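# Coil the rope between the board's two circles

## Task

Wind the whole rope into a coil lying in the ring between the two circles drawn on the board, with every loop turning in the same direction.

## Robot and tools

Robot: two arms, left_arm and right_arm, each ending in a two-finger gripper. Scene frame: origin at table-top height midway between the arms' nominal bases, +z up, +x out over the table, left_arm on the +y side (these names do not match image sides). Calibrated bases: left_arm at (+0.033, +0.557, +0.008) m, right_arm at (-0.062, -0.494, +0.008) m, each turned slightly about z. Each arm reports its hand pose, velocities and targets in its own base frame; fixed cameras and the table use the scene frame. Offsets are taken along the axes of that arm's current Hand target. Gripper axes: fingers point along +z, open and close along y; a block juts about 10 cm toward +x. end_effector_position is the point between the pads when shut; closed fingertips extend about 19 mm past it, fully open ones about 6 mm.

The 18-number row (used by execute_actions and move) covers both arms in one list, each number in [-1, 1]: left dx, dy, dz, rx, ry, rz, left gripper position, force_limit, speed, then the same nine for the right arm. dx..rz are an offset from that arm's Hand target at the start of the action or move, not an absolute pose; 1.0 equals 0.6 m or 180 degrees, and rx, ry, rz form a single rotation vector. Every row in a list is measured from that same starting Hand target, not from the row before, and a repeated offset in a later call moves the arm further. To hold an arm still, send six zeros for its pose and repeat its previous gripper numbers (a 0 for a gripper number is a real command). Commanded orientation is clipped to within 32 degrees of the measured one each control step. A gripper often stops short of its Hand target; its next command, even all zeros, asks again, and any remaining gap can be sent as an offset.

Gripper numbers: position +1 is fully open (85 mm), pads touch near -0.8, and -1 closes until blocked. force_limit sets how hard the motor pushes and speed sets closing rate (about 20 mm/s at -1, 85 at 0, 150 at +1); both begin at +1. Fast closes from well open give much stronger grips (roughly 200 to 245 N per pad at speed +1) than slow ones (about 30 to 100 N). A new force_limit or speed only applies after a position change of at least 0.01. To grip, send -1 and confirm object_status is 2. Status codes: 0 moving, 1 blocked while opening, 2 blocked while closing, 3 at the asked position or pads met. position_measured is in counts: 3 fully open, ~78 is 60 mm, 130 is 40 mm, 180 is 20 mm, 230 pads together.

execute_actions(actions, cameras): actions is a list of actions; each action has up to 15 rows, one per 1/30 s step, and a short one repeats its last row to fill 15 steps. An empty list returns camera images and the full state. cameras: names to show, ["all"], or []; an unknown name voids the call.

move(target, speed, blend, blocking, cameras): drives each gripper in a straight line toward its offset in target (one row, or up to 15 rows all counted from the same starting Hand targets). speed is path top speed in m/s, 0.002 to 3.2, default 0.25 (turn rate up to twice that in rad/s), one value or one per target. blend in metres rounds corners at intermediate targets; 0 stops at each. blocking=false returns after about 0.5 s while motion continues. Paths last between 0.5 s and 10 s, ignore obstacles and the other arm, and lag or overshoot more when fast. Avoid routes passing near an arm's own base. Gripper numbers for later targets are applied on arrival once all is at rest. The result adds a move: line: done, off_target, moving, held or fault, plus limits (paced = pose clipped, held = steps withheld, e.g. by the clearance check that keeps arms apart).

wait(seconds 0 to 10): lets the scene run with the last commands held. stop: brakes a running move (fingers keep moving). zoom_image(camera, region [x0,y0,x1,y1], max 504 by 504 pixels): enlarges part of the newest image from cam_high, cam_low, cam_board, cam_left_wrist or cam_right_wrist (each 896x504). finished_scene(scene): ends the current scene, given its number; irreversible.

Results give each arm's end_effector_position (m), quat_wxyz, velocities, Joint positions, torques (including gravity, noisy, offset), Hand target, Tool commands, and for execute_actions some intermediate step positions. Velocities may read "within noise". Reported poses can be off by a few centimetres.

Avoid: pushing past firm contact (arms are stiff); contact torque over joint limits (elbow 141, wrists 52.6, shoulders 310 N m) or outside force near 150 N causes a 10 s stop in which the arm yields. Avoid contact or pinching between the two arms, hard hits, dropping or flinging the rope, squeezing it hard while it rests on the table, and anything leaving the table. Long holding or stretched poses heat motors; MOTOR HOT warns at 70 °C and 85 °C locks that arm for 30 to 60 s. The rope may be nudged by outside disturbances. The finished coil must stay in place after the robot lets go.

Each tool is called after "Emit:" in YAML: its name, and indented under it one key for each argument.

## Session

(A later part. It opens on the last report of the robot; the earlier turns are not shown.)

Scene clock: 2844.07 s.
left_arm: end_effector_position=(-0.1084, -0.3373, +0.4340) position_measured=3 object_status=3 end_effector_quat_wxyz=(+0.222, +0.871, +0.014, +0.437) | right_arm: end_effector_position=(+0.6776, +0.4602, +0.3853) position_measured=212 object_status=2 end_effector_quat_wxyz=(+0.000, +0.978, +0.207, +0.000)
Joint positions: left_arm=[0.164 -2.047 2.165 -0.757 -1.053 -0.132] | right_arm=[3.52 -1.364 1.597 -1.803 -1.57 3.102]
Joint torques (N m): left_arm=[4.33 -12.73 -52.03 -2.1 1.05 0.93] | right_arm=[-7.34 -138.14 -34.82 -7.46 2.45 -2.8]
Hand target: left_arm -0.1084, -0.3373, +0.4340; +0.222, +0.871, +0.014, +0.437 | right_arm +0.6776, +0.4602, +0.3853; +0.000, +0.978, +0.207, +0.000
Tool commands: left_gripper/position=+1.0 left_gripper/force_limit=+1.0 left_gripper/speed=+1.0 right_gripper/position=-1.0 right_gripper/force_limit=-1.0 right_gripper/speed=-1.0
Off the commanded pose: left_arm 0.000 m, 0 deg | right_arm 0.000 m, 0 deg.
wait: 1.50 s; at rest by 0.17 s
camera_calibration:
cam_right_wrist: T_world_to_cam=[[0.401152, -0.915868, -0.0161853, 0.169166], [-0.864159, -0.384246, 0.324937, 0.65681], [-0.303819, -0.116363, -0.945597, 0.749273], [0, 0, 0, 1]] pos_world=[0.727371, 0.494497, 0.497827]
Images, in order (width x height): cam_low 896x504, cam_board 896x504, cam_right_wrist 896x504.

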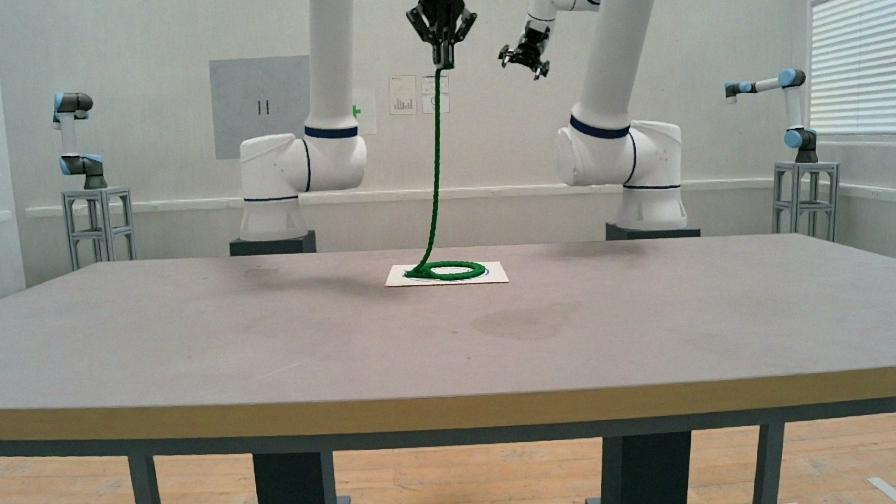

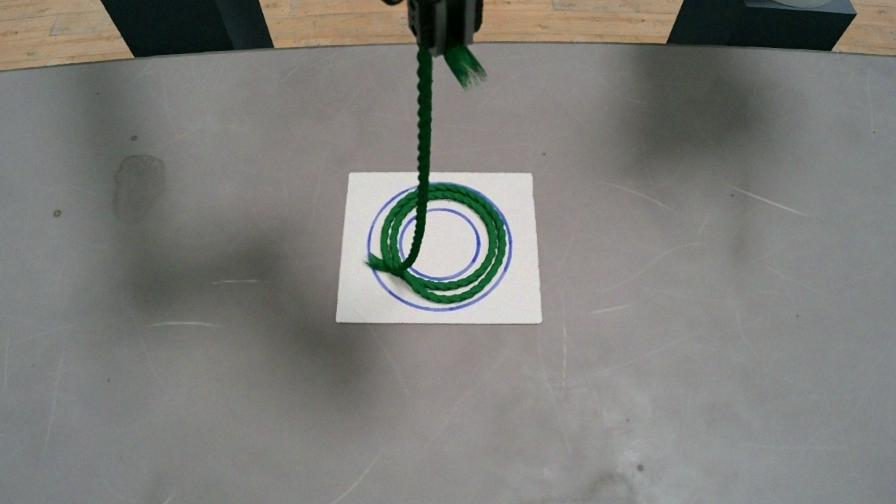

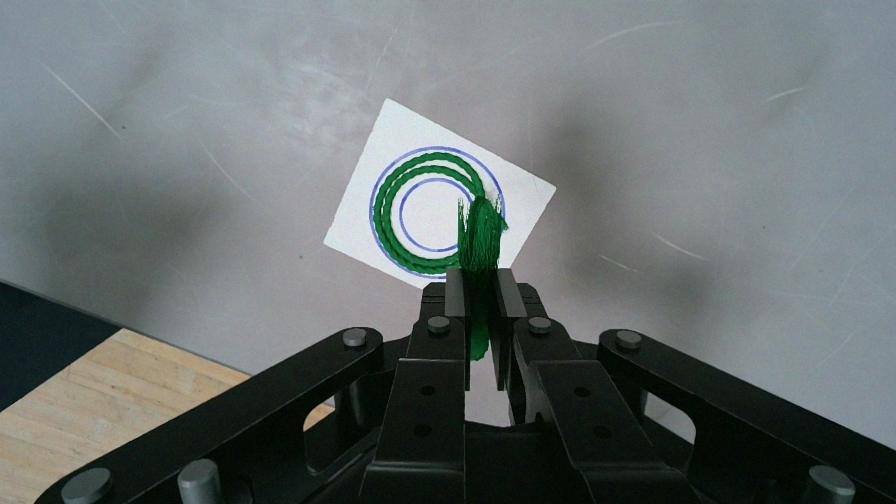

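Emit:
move:
  target:
    - [0,0,0,0,0,0,1,1,1,0.0099,-0.01985,0.0225,0,0,0,-1,-1,-1]
    - [0,0,0,0,0,0,1,1,1,0.01425,-0.04162,0.0442,0,0,0,-1,-1,-1]
  speed: 0.02
  blend: 0.004

Emit:
wait:
  seconds: 1.5
  cameras: ["cam_board", "cam_low", "cam_right_wrist"]

Emit:
zoom_image:
  camera: "cam_board"
  region: [355, 170, 525, 320]

Emit:
zoom_image:
  camera: "cam_low"
  region: [380, 200, 520, 300]

Scene clock: 2856.57 s.
left_arm: end_effector_position=(-0.1084, -0.3373, +0.4340) position_measured=3 object_status=3 end_effector_quat_wxyz=(+0.222, +0.871, +0.014, +0.437) | right_arm: end_effector_position=(+0.6753, +0.4864, +0.3589) position_measured=212 object_status=2 end_effector_quat_wxyz=(+0.000, +0.978, +0.207, +0.000)
Joint positions: left_arm=[0.164 -2.047 2.165 -0.757 -1.053 -0.132] | right_arm=[3.551 -1.332 1.605 -1.843 -1.57 3.133]
Joint torques (N m): left_arm=[4.71 -12.93 -51.48 -2.31 1.09 0.95] | right_arm=[11.98 -91.08 -36.04 -7.19 3.37 4.01]
Hand target: left_arm -0.1084, -0.3373, +0.4340; +0.222, +0.871, +0.014, +0.437 | right_arm +0.6753, +0.4865, +0.3588; +0.000, +0.978, +0.207, +0.000
Off the commanded pose: left_arm 0.000 m, 0 deg | right_arm 0.000 m, 0 deg.
move: done

Scene clock: 2858.07 s.
left_arm: end_effector_position=(-0.1084, -0.3373, +0.4340) position_measured=3 object_status=3 end_effector_quat_wxyz=(+0.222, +0.871, +0.014, +0.437) | right_arm: end_effector_position=(+0.6753, +0.4865, +0.3588) position_measured=212 object_status=2 end_effector_quat_wxyz=(+0.000, +0.978, +0.207, +0.000)
Joint positions: left_arm=[0.164 -2.047 2.165 -0.757 -1.053 -0.132] | right_arm=[3.551 -1.332 1.605 -1.844 -1.57 3.133]
Joint torques (N m): left_arm=[4 -13.47 -51.88 -2.34 1.14 1.03] | right_arm=[11.98 -91.28 -35.33 -7.46 2.25 4.17]
Hand target: left_arm -0.1084, -0.3373, +0.4340; +0.222, +0.871, +0.014, +0.437 | right_arm +0.6753, +0.4865, +0.3588; +0.000, +0.978, +0.207, +0.000
Tool commands: left_gripper/position=+1.0 left_gripper/force_limit=+1.0 left_gripper/speed=+1.0 right_gripper/position=-1.0 right_gripper/force_limit=-1.0 right_gripper/speed=-1.0
Off the commanded pose: left_arm 0.000 m, 0 deg | right_arm 0.000 m, 0 deg.
wait: 1.50 s; at rest by 0.17 s
camera_calibration:
cam_right_wrist: T_world_to_cam=[[0.401125, -0.915879, -0.0162719, 0.193813], [-0.864171, -0.38425, 0.324901, 0.673567], [-0.303822, -0.116264, -0.945608, 0.726533], [0, 0, 0, 1]] pos_world=[0.725071, 0.520798, 0.471327]
Images, in order (width x height): cam_low 896x504, cam_board 896x504, cam_right_wrist 896x504.

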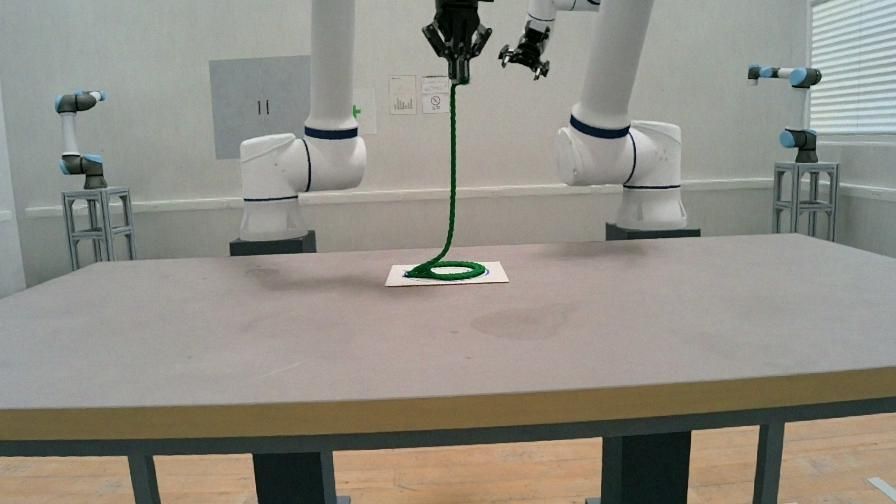

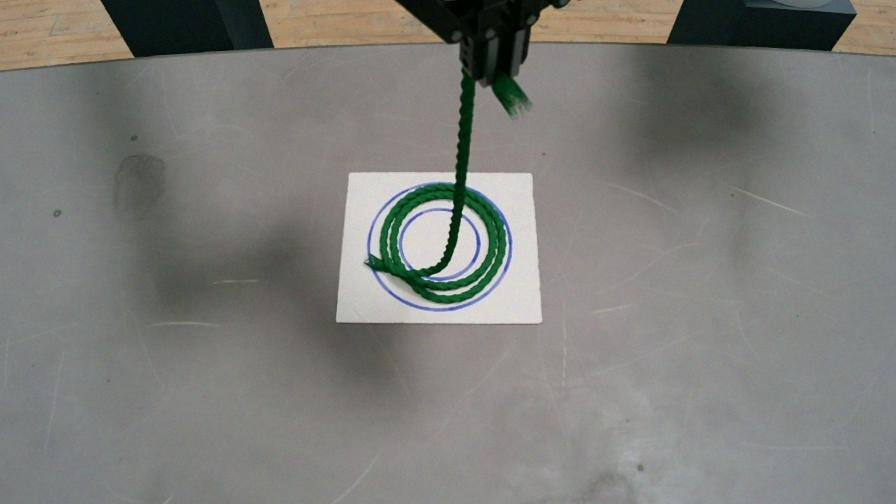

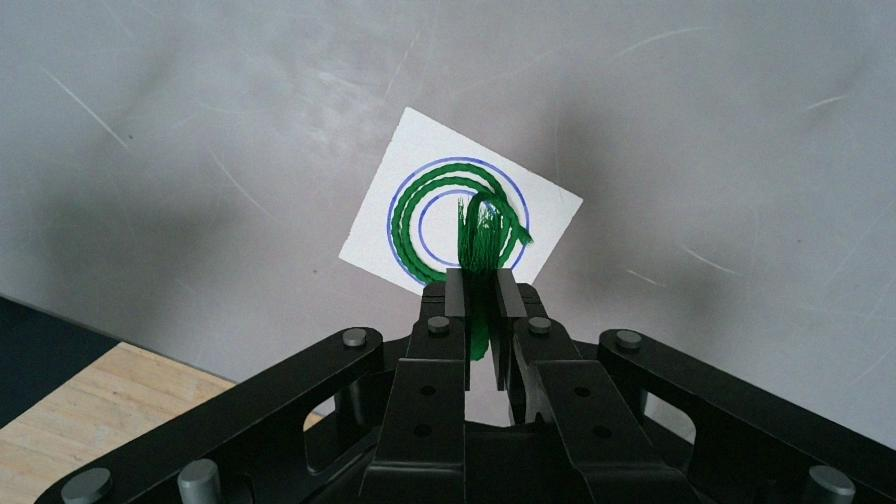

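Scaled by 2.965.

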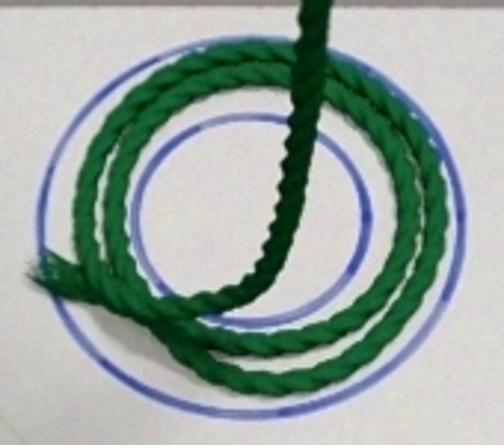

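Scaled by 3.600.

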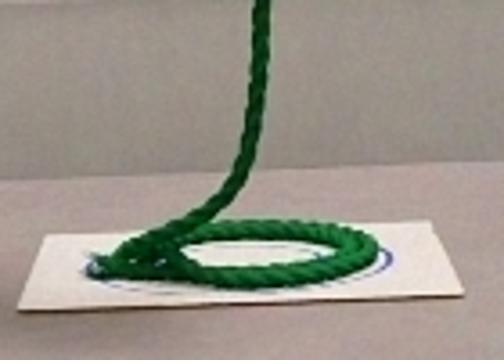

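Emit:
move:
  target:
    - [0,0,0,0,0,0,1,1,1,0.0003,-0.02247,0.025,0,0,0,-1,-1,-1]
    - [0,0,0,0,0,0,1,1,1,-0.00697,-0.0439,0.04833,0,0,0,-1,-1,-1]
  speed: 0.02
  blend: 0.004

Emit:
wait:
  seconds: 1.5
  cameras: ["cam_board", "cam_low", "cam_right_wrist"]

Emit:
zoom_image:
  camera: "cam_board"
  region: [355, 170, 525, 320]

Emit:
zoom_image:
  camera: "cam_low"
  region: [380, 200, 520, 300]

Scene clock: 2872.60 s.
left_arm: end_effector_position=(-0.1084, -0.3373, +0.4340) position_measured=3 object_status=3 end_effector_quat_wxyz=(+0.222, +0.871, +0.014, +0.437) | right_arm: end_effector_position=(+0.6608, +0.5088, +0.3300) position_measured=212 object_status=2 end_effector_quat_wxyz=(+0.000, +0.978, +0.207, +0.000)
Joint positions: left_arm=[0.164 -2.047 2.165 -0.757 -1.053 -0.132] | right_arm=[3.583 -1.316 1.637 -1.892 -1.57 3.165]
Joint torques (N m): left_arm=[4.12 -13.53 -52.25 -2.01 1.18 0.99] | right_arm=[12.2 -92.61 -34.4 -7.58 1.7 4.56]
Hand target: left_arm -0.1084, -0.3373, +0.4340; +0.222, +0.871, +0.014, +0.437 | right_arm +0.6608, +0.5089, +0.3298; +0.000, +0.978, +0.207, +0.000
Off the commanded pose: left_arm 0.000 m, 0 deg | right_arm 0.000 m, 0 deg.
move: done

Scene clock: 2874.10 s.
left_arm: end_effector_position=(-0.1084, -0.3373, +0.4340) position_measured=3 object_status=3 end_effector_quat_wxyz=(+0.222, +0.871, +0.014, +0.437) | right_arm: end_effector_position=(+0.6608, +0.5089, +0.3298) position_measured=212 object_status=2 end_effector_quat_wxyz=(+0.000, +0.978, +0.207, +0.000)
Joint positions: left_arm=[0.164 -2.047 2.165 -0.757 -1.053 -0.132] | right_arm=[3.583 -1.316 1.637 -1.892 -1.57 3.165]
Joint torques (N m): left_arm=[4.34 -13.39 -51.85 -2.24 0.97 0.89] | right_arm=[10.16 -92.26 -34.97 -7.69 3.41 4.12]
Hand target: left_arm -0.1084, -0.3373, +0.4340; +0.222, +0.871, +0.014, +0.437 | right_arm +0.6608, +0.5089, +0.3298; +0.000, +0.978, +0.207, +0.000
Tool commands: left_gripper/position=+1.0 left_gripper/force_limit=+1.0 left_gripper/speed=+1.0 right_gripper/position=-1.0 right_gripper/force_limit=-1.0 right_gripper/speed=-1.0
Off the commanded pose: left_arm 0.000 m, 0 deg | right_arm 0.000 m, 0 deg.
wait: 1.50 s; at rest by 0.17 s
camera_calibration:
cam_right_wrist: T_world_to_cam=[[0.401152, -0.915868, -0.0161853, 0.21965], [-0.864159, -0.384246, 0.324937, 0.678952], [-0.303819, -0.116363, -0.945597, 0.697325], [0, 0, 0, 1]] pos_world=[0.710471, 0.543197, 0.442327]
Images, in order (width x height): cam_low 896x504, cam_board 896x504, cam_right_wrist 896x504.

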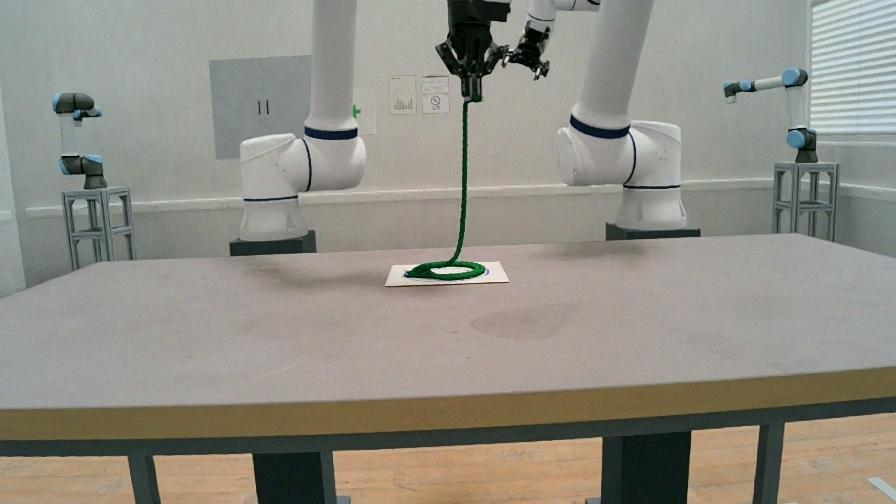

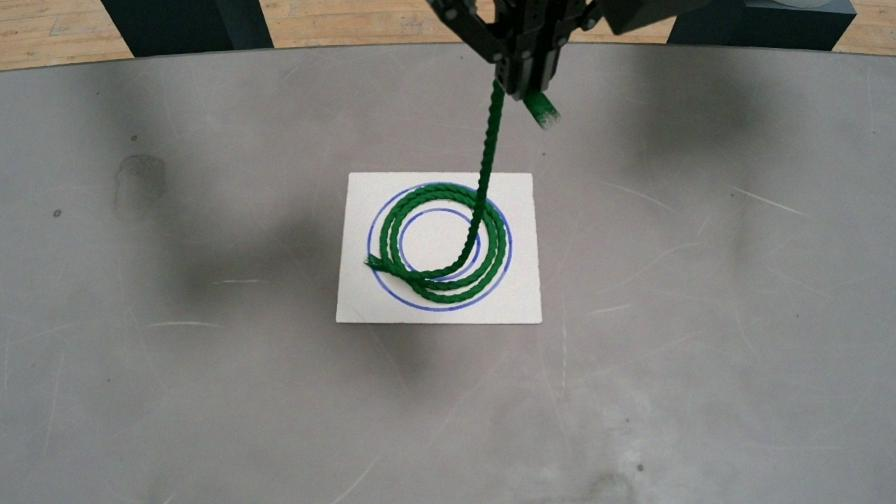

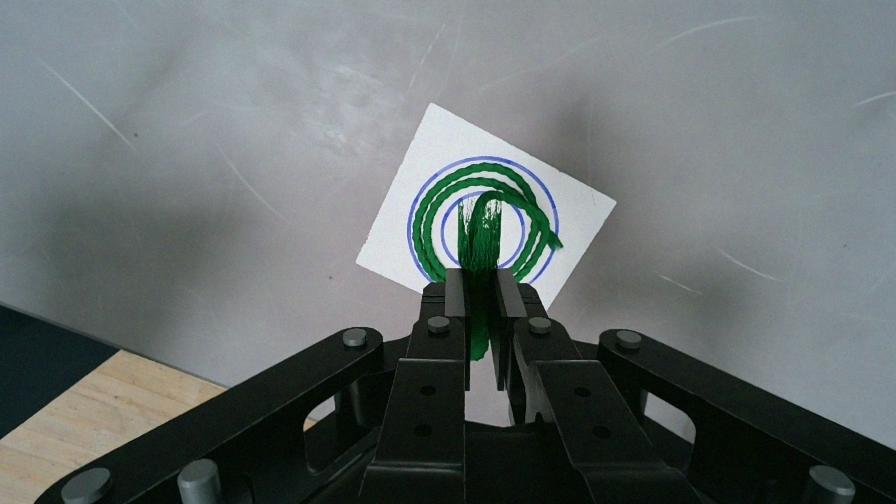

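Scaled by 2.965.

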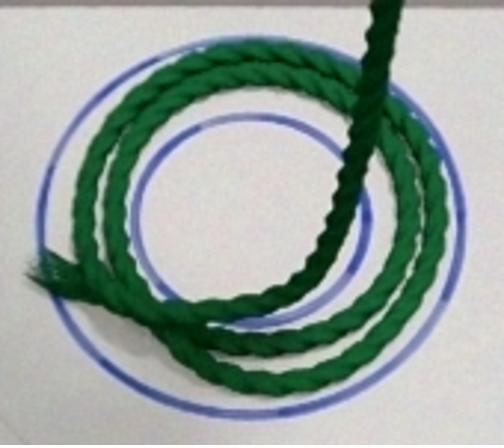

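Scaled by 3.600.

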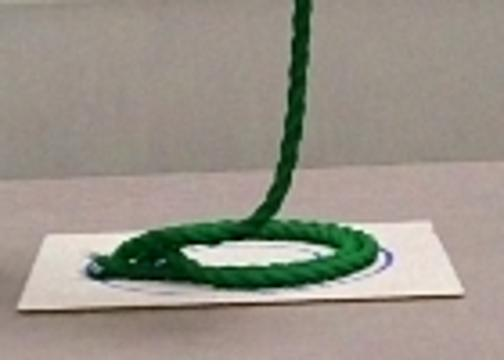

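Emit:
move:
  target:
    - [0,0,0,0,0,0,1,1,1,-0.00735,-0.0233,0.021,0,0,0,-1,-1,-1]
    - [0,0,0,0,0,0,1,1,1,-0.0257,-0.03947,0.0435,0,0,0,-1,-1,-1]
  speed: 0.02
  blend: 0.004

Emit:
wait:
  seconds: 1.5
  cameras: ["cam_board", "cam_low", "cam_right_wrist"]

Emit:
zoom_image:
  camera: "cam_board"
  region: [355, 170, 525, 320]

Emit:
zoom_image:
  camera: "cam_right_wrist"
  region: [380, 120, 630, 330]

Scene clock: 2886.53 s.
left_arm: end_effector_position=(-0.1084, -0.3373, +0.4340) position_measured=3 object_status=3 end_effector_quat_wxyz=(+0.222, +0.871, +0.014, +0.437) | right_arm: end_effector_position=(+0.6371, +0.5243, +0.3038) position_measured=212 object_status=2 end_effector_quat_wxyz=(+0.000, +0.978, +0.207, +0.000)
Joint positions: left_arm=[0.164 -2.047 2.165 -0.757 -1.053 -0.132] | right_arm=[3.613 -1.315 1.685 -1.94 -1.57 3.195]
Joint torques (N m): left_arm=[3.9 -13.5 -51.69 -2.43 0.88 0.83] | right_arm=[12.28 -140.41 -33.15 -7.55 3.07 4.55]
Hand target: left_arm -0.1084, -0.3373, +0.4340; +0.222, +0.871, +0.014, +0.437 | right_arm +0.6370, +0.5243, +0.3037; +0.000, +0.978, +0.207, +0.000
Off the commanded pose: left_arm 0.000 m, 0 deg | right_arm 0.000 m, 0 deg.
move: done

Scene clock: 2888.03 s.
left_arm: end_effector_position=(-0.1084, -0.3373, +0.4340) position_measured=3 object_status=3 end_effector_quat_wxyz=(+0.222, +0.871, +0.014, +0.437) | right_arm: end_effector_position=(+0.6370, +0.5243, +0.3037) position_measured=212 object_status=2 end_effector_quat_wxyz=(+0.000, +0.978, +0.207, +0.000)
Joint positions: left_arm=[0.164 -2.047 2.165 -0.757 -1.053 -0.132] | right_arm=[3.613 -1.315 1.685 -1.941 -1.57 3.195]
Joint torques (N m): left_arm=[4.79 -13.07 -51.6 -2.54 0.99 0.98] | right_arm=[11.51 -141.44 -33.81 -7.68 3.05 4.54]
Hand target: left_arm -0.1084, -0.3373, +0.4340; +0.222, +0.871, +0.014, +0.437 | right_arm +0.6370, +0.5243, +0.3037; +0.000, +0.978, +0.207, +0.000
Tool commands: left_gripper/position=+1.0 left_gripper/force_limit=+1.0 left_gripper/speed=+1.0 right_gripper/position=-1.0 right_gripper/force_limit=-1.0 right_gripper/speed=-1.0
Off the commanded pose: left_arm 0.000 m, 0 deg | right_arm 0.000 m, 0 deg.
wait: 1.50 s; at rest by 0.17 s
camera_calibration:
cam_right_wrist: T_world_to_cam=[[0.401152, -0.915868, -0.0161853, 0.242839], [-0.864159, -0.384246, 0.324937, 0.67287], [-0.303819, -0.116363, -0.945597, 0.667236], [0, 0, 0, 1]] pos_world=[0.686771, 0.558597, 0.416227]
Images, in order (width x height): cam_low 896x504, cam_board 896x504, cam_right_wrist 896x504.

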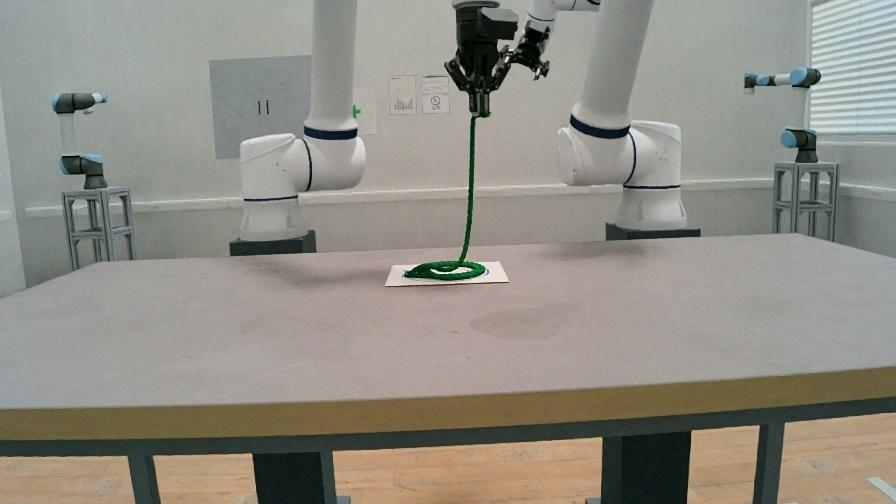

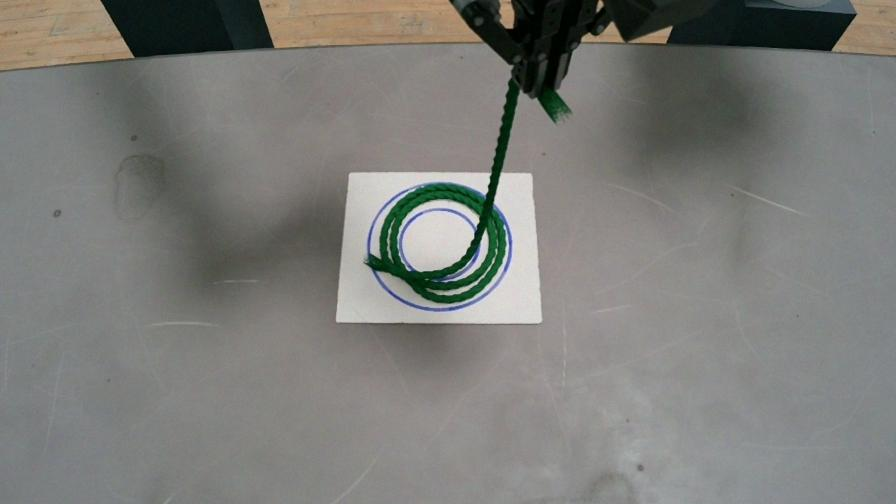

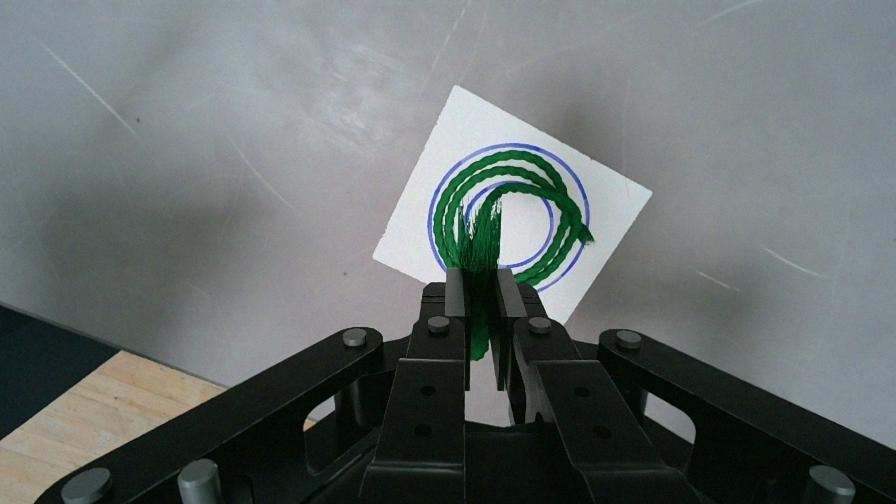

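Scaled by 2.965.

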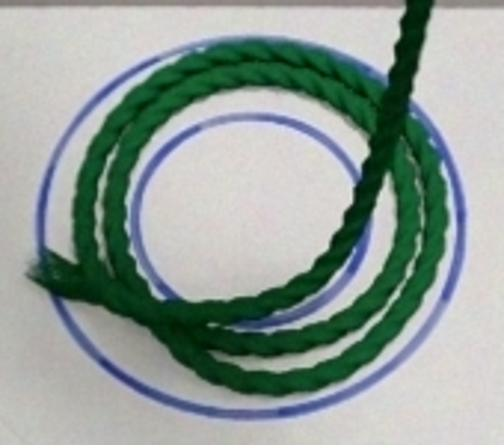

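Scaled by 2.016.

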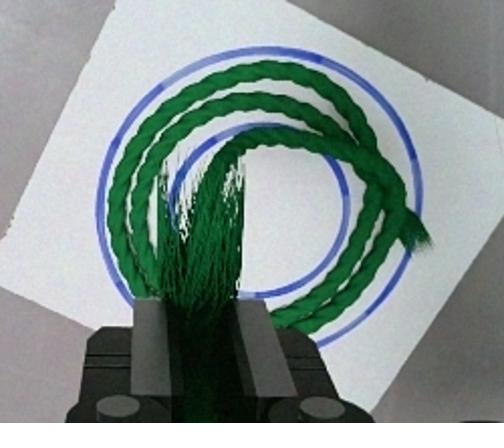

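Emit:
move:
  target:
    - [0,0,0,0,0,0,1,1,1,0,0,-0.01,0,0,0,-1,-1,-1]
    - [0,0,0,0,0,0,1,1,1,0.02937,0.0316,-0.05417,0,0,0,-1,-1,-1]
    - [0,0,0,0,0,0,1,1,1,0.04082,0.08223,-0.10383,0,0,0,-1,-1,-1]
    - [0,0,0,0,0,0,1,1,1,0.03277,0.13333,-0.15217,0,0,0,-1,-1,-1]
  speed: 0.035
  blend: 0.006

Emit:
wait:
  seconds: 2
  cameras: ["cam_board", "cam_low", "cam_right_wrist"]

Emit:
zoom_image:
  camera: "cam_board"
  region: [355, 170, 525, 320]

Emit:
zoom_image:
  camera: "cam_low"
  region: [380, 200, 520, 300]

Scene clock: 2912.77 s.
left_arm: end_effector_position=(-0.1084, -0.3373, +0.4340) position_measured=3 object_status=3 end_effector_quat_wxyz=(+0.222, +0.871, +0.014, +0.437) | right_arm: end_effector_position=(+0.6875, +0.4593, +0.3949) position_measured=212 object_status=2 end_effector_quat_wxyz=(+0.000, +0.978, +0.207, +0.000)
Joint positions: left_arm=[0.164 -2.047 2.165 -0.757 -1.053 -0.132] | right_arm=[3.514 -1.355 1.569 -1.784 -1.57 3.096]
Joint torques (N m): left_arm=[5.02 -13.5 -51.94 -2.5 0.89 0.93] | right_arm=[-5.73 -137.18 -54.44 -2.31 -1.33 -2.96]
Hand target: left_arm -0.1084, -0.3373, +0.4340; +0.222, +0.871, +0.014, +0.437 | right_arm +0.6875, +0.4591, +0.3950; +0.000, +0.978, +0.207, +0.000
Off the commanded pose: left_arm 0.000 m, 0 deg | right_arm 0.000 m, 0 deg.
move: done; blend cut to 0.003 m at target 1

Scene clock: 2914.77 s.
left_arm: end_effector_position=(-0.1084, -0.3373, +0.4340) position_measured=3 object_status=3 end_effector_quat_wxyz=(+0.222, +0.871, +0.014, +0.437) | right_arm: end_effector_position=(+0.6875, +0.4591, +0.3950) position_measured=212 object_status=2 end_effector_quat_wxyz=(+0.000, +0.978, +0.207, +0.000)
Joint positions: left_arm=[0.164 -2.047 2.165 -0.757 -1.053 -0.132] | right_arm=[3.514 -1.355 1.569 -1.784 -1.57 3.096]
Joint torques (N m): left_arm=[5.75 -13.53 -51.52 -2.43 1.14 0.95] | right_arm=[-8.39 -143.52 -56.32 -1.86 1.62 -2.47]
Hand target: left_arm -0.1084, -0.3373, +0.4340; +0.222, +0.871, +0.014, +0.437 | right_arm +0.6875, +0.4591, +0.3950; +0.000, +0.978, +0.207, +0.000
Tool commands: left_gripper/position=+1.0 left_gripper/force_limit=+1.0 left_gripper/speed=+1.0 right_gripper/position=-1.0 right_gripper/force_limit=-1.0 right_gripper/speed=-1.0
Off the commanded pose: left_arm 0.000 m, 0 deg | right_arm 0.000 m, 0 deg.
wait: 2.00 s; at rest by 0.17 s
camera_calibration:
cam_right_wrist: T_world_to_cam=[[0.401152, -0.915868, -0.0161853, 0.164344], [-0.864159, -0.384246, 0.324937, 0.661791], [-0.303819, -0.116363, -0.945597, 0.761325], [0, 0, 0, 1]] pos_world=[0.737271, 0.493397, 0.507527]
Images, in order (width x height): cam_low 896x504, cam_board 896x504, cam_right_wrist 896x504.

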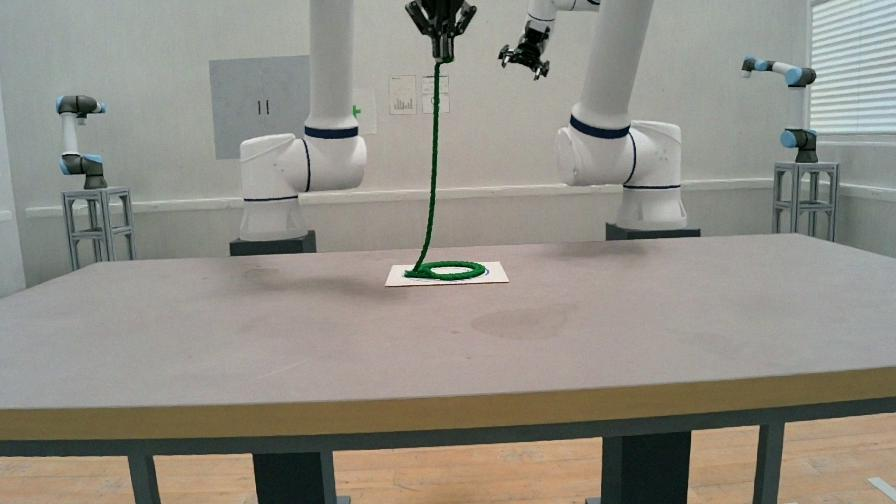

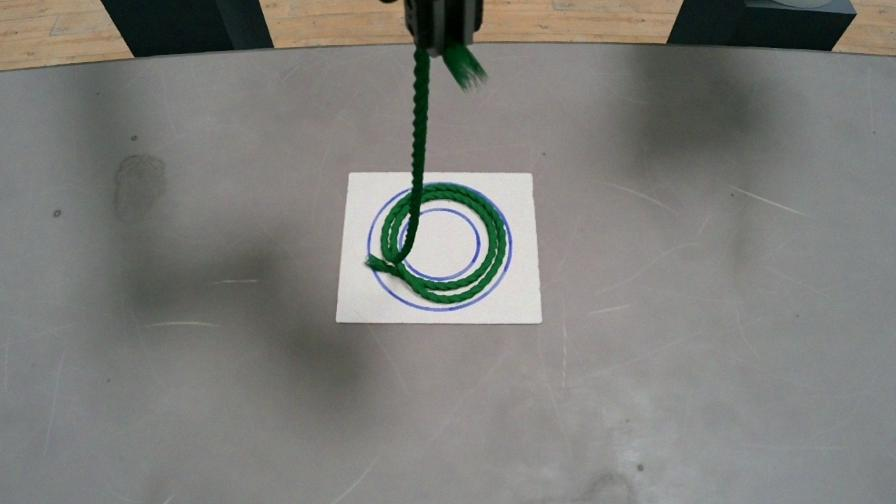

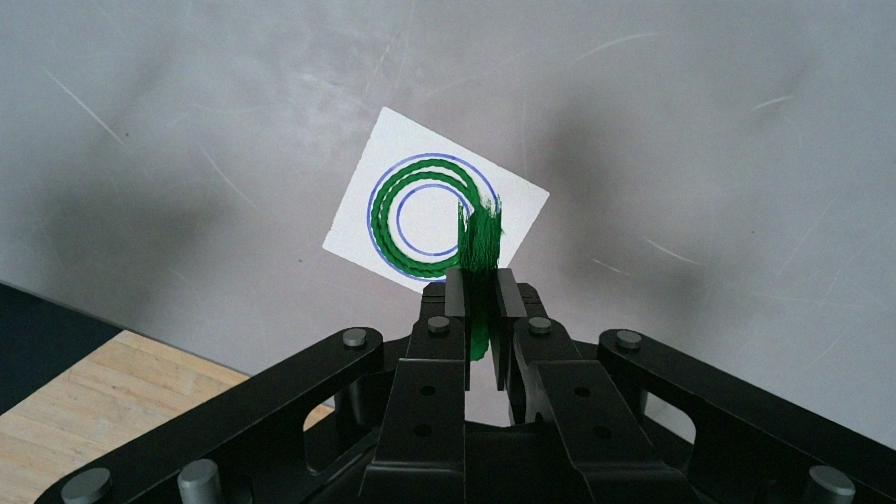

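Scaled by 2.965.

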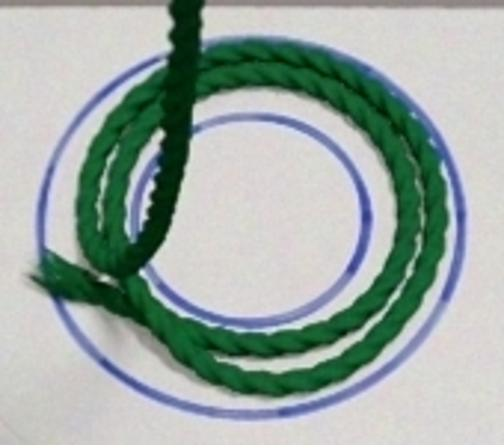

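Scaled by 3.600.

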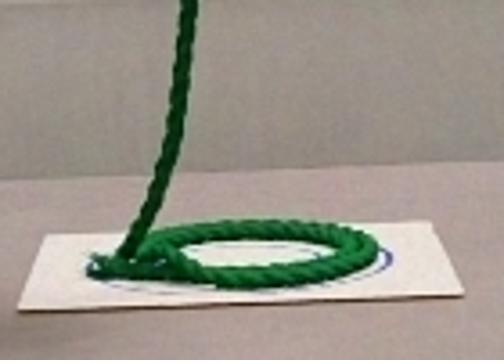

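Emit:
move:
  target:
    - [0,0,0,0,0,0,1,1,1,0.00675,-0.01523,0.025,0,0,0,-1,-1,-1]
    - [0,0,0,0,0,0,1,1,1,0.01558,-0.04011,0.05167,0,0,0,-1,-1,-1]
  speed: 0.02
  blend: 0.004

Emit:
wait:
  seconds: 1.5
  cameras: ["cam_board", "cam_low"]

Emit:
zoom_image:
  camera: "cam_board"
  region: [355, 170, 525, 320]

Emit:
zoom_image:
  camera: "cam_low"
  region: [380, 200, 520, 300]

Scene clock: 2942.30 s.
left_arm: end_effector_position=(-0.1084, -0.3373, +0.4340) position_measured=3 object_status=3 end_effector_quat_wxyz=(+0.222, +0.871, +0.014, +0.437) | right_arm: end_effector_position=(+0.6863, +0.4848, +0.3641) position_measured=212 object_status=2 end_effector_quat_wxyz=(+0.000, +0.978, +0.207, +0.000)
Joint positions: left_arm=[0.164 -2.047 2.165 -0.757 -1.053 -0.132] | right_arm=[3.544 -1.322 1.582 -1.831 -1.57 3.126]
Joint torques (N m): left_arm=[4.11 -13.43 -51.19 -2.42 1.12 1.04] | right_arm=[7.34 -93.69 -35.99 -7.41 2.83 4.75]
Hand target: left_arm -0.1084, -0.3373, +0.4340; +0.222, +0.871, +0.014, +0.437 | right_arm +0.6863, +0.4849, +0.3640; +0.000, +0.978, +0.207, +0.000
Off the commanded pose: left_arm 0.000 m, 0 deg | right_arm 0.000 m, 0 deg.
move: done

Scene clock: 2943.80 s.
left_arm: end_effector_position=(-0.1084, -0.3373, +0.4340) position_measured=3 object_status=3 end_effector_quat_wxyz=(+0.222, +0.871, +0.014, +0.437) | right_arm: end_effector_position=(+0.6863, +0.4849, +0.3640) position_measured=212 object_status=2 end_effector_quat_wxyz=(+0.000, +0.978, +0.207, +0.000)
Joint positions: left_arm=[0.164 -2.047 2.165 -0.757 -1.053 -0.132] | right_arm=[3.544 -1.321 1.582 -1.831 -1.57 3.126]
Joint torques (N m): left_arm=[4.12 -14.51 -51.69 -2.69 1.08 1.13] | right_arm=[9.09 -91.17 -34.88 -7.47 2.05 4.7]
Hand target: left_arm -0.1084, -0.3373, +0.4340; +0.222, +0.871, +0.014, +0.437 | right_arm +0.6863, +0.4849, +0.3640; +0.000, +0.978, +0.207, +0.000
Tool commands: left_gripper/position=+1.0 left_gripper/force_limit=+1.0 left_gripper/speed=+1.0 right_gripper/position=-1.0 right_gripper/force_limit=-1.0 right_gripper/speed=-1.0
Off the commanded pose: left_arm 0.000 m, 0 deg | right_arm 0.000 m, 0 deg.
wait: 1.50 s; at rest by 0.17 s
Images, in order (width x height): cam_low 896x504, cam_board 896x504.

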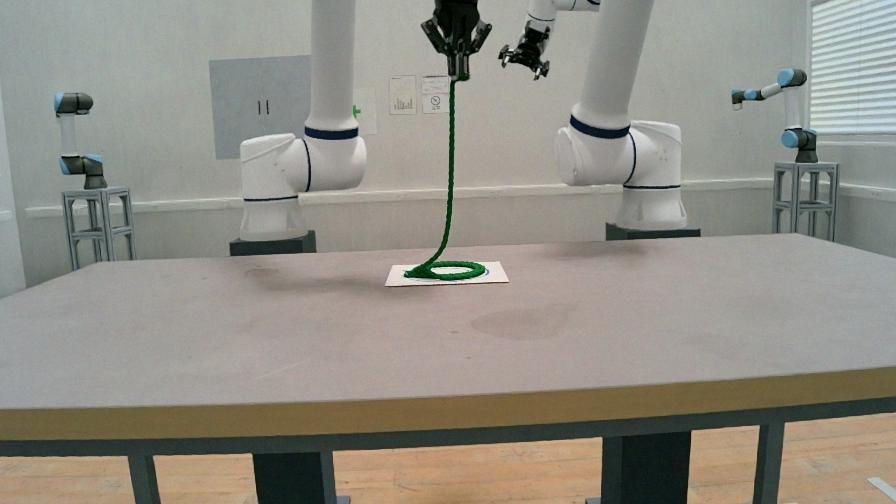

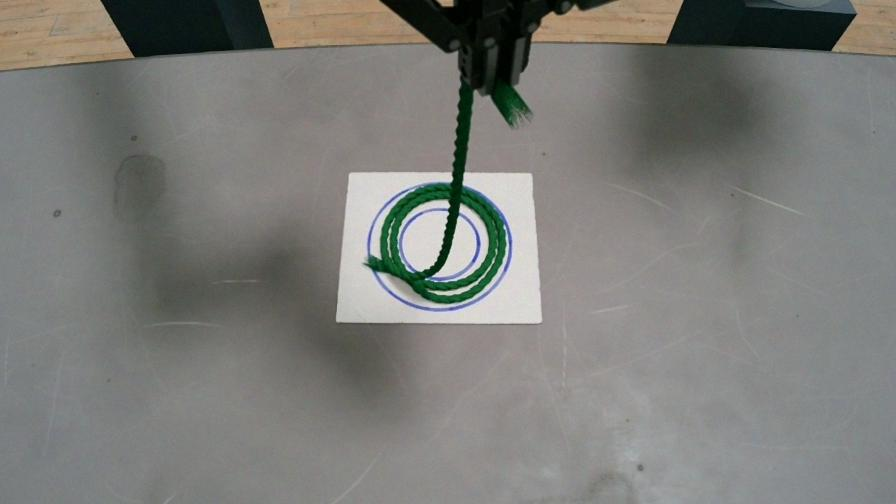

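Scaled by 2.965.

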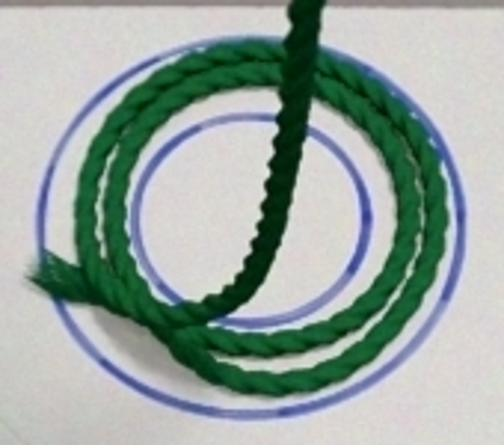

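Scaled by 3.600.

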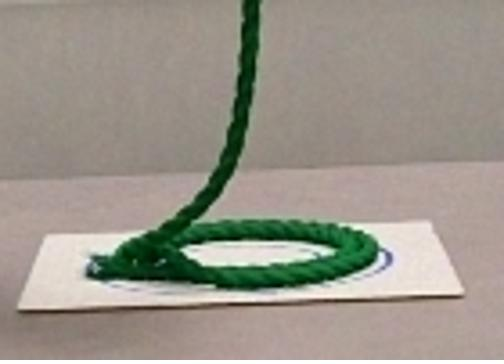

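Emit:
move:
  target:
    - [0,0,0,0,0,0,1,1,1,-0.00434,-0.02598,0.025,0,0,0,-1,-1,-1]
    - [0,0,0,0,0,0,1,1,1,-0.0118,-0.04987,0.05,0,0,0,-1,-1,-1]
  speed: 0.02
  blend: 0.004

Emit:
wait:
  seconds: 1.5
  cameras: ["cam_board", "cam_low", "cam_right_wrist"]

Emit:
zoom_image:
  camera: "cam_board"
  region: [355, 170, 525, 320]

Emit:
zoom_image:
  camera: "cam_low"
  region: [380, 200, 520, 300]

Scene clock: 2953.67 s.
left_arm: end_effector_position=(-0.1084, -0.3373, +0.4340) position_measured=3 object_status=3 end_effector_quat_wxyz=(+0.222, +0.871, +0.014, +0.437) | right_arm: end_effector_position=(+0.6677, +0.5093, +0.3342) position_measured=212 object_status=2 end_effector_quat_wxyz=(+0.000, +0.978, +0.207, +0.000)
Joint positions: left_arm=[0.164 -2.047 2.165 -0.757 -1.053 -0.132] | right_arm=[3.58 -1.309 1.62 -1.882 -1.57 3.162]
Joint torques (N m): left_arm=[4.17 -15.3 -51.78 -2.53 1.12 0.85] | right_arm=[12.08 -93.36 -35.77 -7.75 2.45 4.5]
Hand target: left_arm -0.1084, -0.3373, +0.4340; +0.222, +0.871, +0.014, +0.437 | right_arm +0.6677, +0.5094, +0.3340; +0.000, +0.978, +0.207, +0.000
Off the commanded pose: left_arm 0.000 m, 0 deg | right_arm 0.000 m, 0 deg.
move: done

Scene clock: 2955.17 s.
left_arm: end_effector_position=(-0.1084, -0.3373, +0.4340) position_measured=3 object_status=3 end_effector_quat_wxyz=(+0.222, +0.871, +0.014, +0.437) | right_arm: end_effector_position=(+0.6677, +0.5094, +0.3340) position_measured=212 object_status=2 end_effector_quat_wxyz=(+0.000, +0.978, +0.207, +0.000)
Joint positions: left_arm=[0.164 -2.047 2.165 -0.757 -1.053 -0.132] | right_arm=[3.58 -1.309 1.62 -1.882 -1.57 3.162]
Joint torques (N m): left_arm=[5.6 -13.38 -51.57 -2.52 0.96 0.92] | right_arm=[9.84 -91.42 -34.72 -7.5 3.25 4.43]
Hand target: left_arm -0.1084, -0.3373, +0.4340; +0.222, +0.871, +0.014, +0.437 | right_arm +0.6677, +0.5094, +0.3340; +0.000, +0.978, +0.207, +0.000
Tool commands: left_gripper/position=+1.0 left_gripper/force_limit=+1.0 left_gripper/speed=+1.0 right_gripper/position=-1.0 right_gripper/force_limit=-1.0 right_gripper/speed=-1.0
Off the commanded pose: left_arm 0.000 m, 0 deg | right_arm 0.000 m, 0 deg.
wait: 1.50 s; at rest by 0.17 s
camera_calibration:
cam_right_wrist: T_world_to_cam=[[0.401152, -0.915868, -0.0161853, 0.217408], [-0.864159, -0.384246, 0.324937, 0.683743], [-0.303819, -0.116363, -0.945597, 0.703451], [0, 0, 0, 1]] pos_world=[0.717371, 0.543697, 0.446527]
Images, in order (width x height): cam_low 896x504, cam_board 896x504, cam_right_wrist 896x504.

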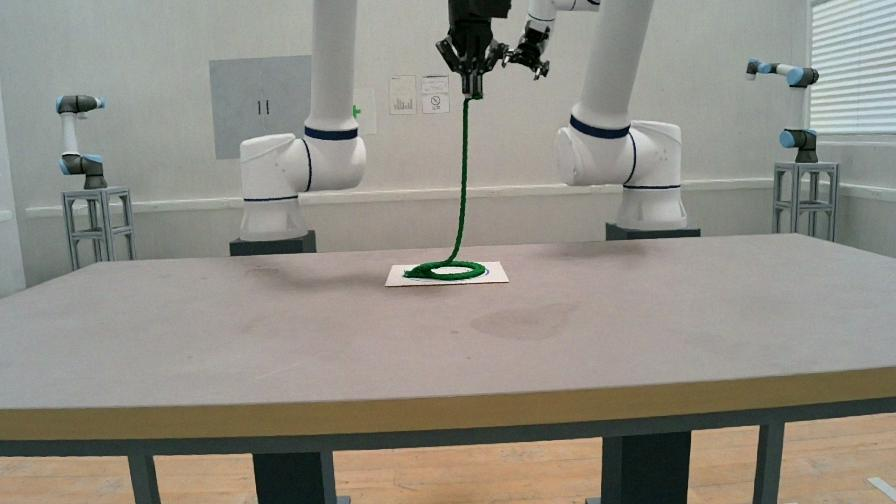

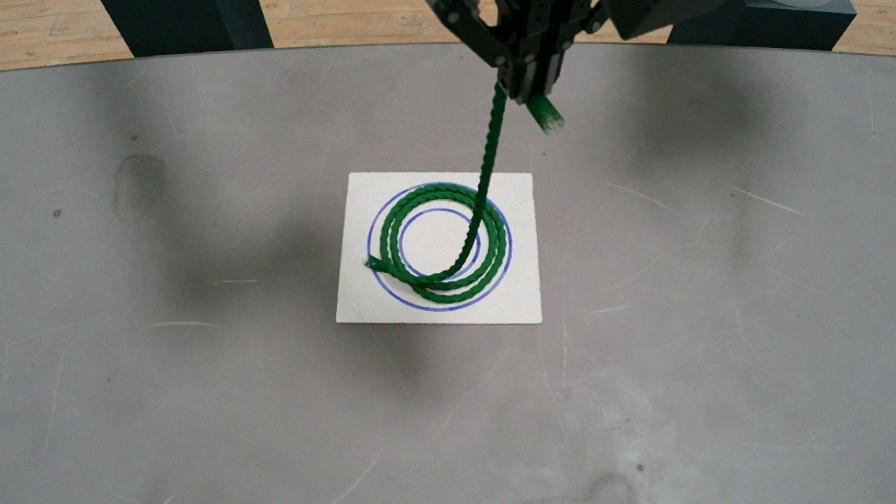

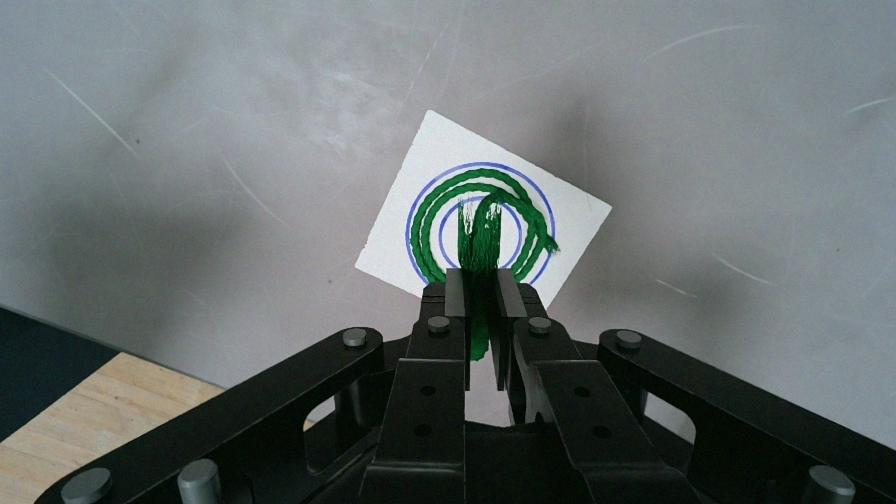

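Scaled by 2.965.

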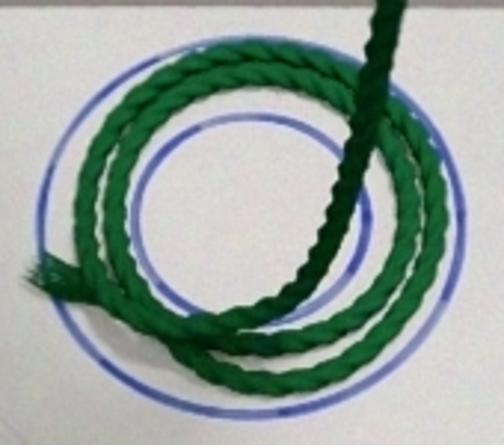

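Scaled by 3.600.

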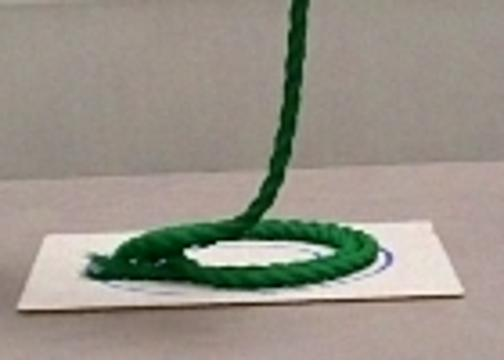

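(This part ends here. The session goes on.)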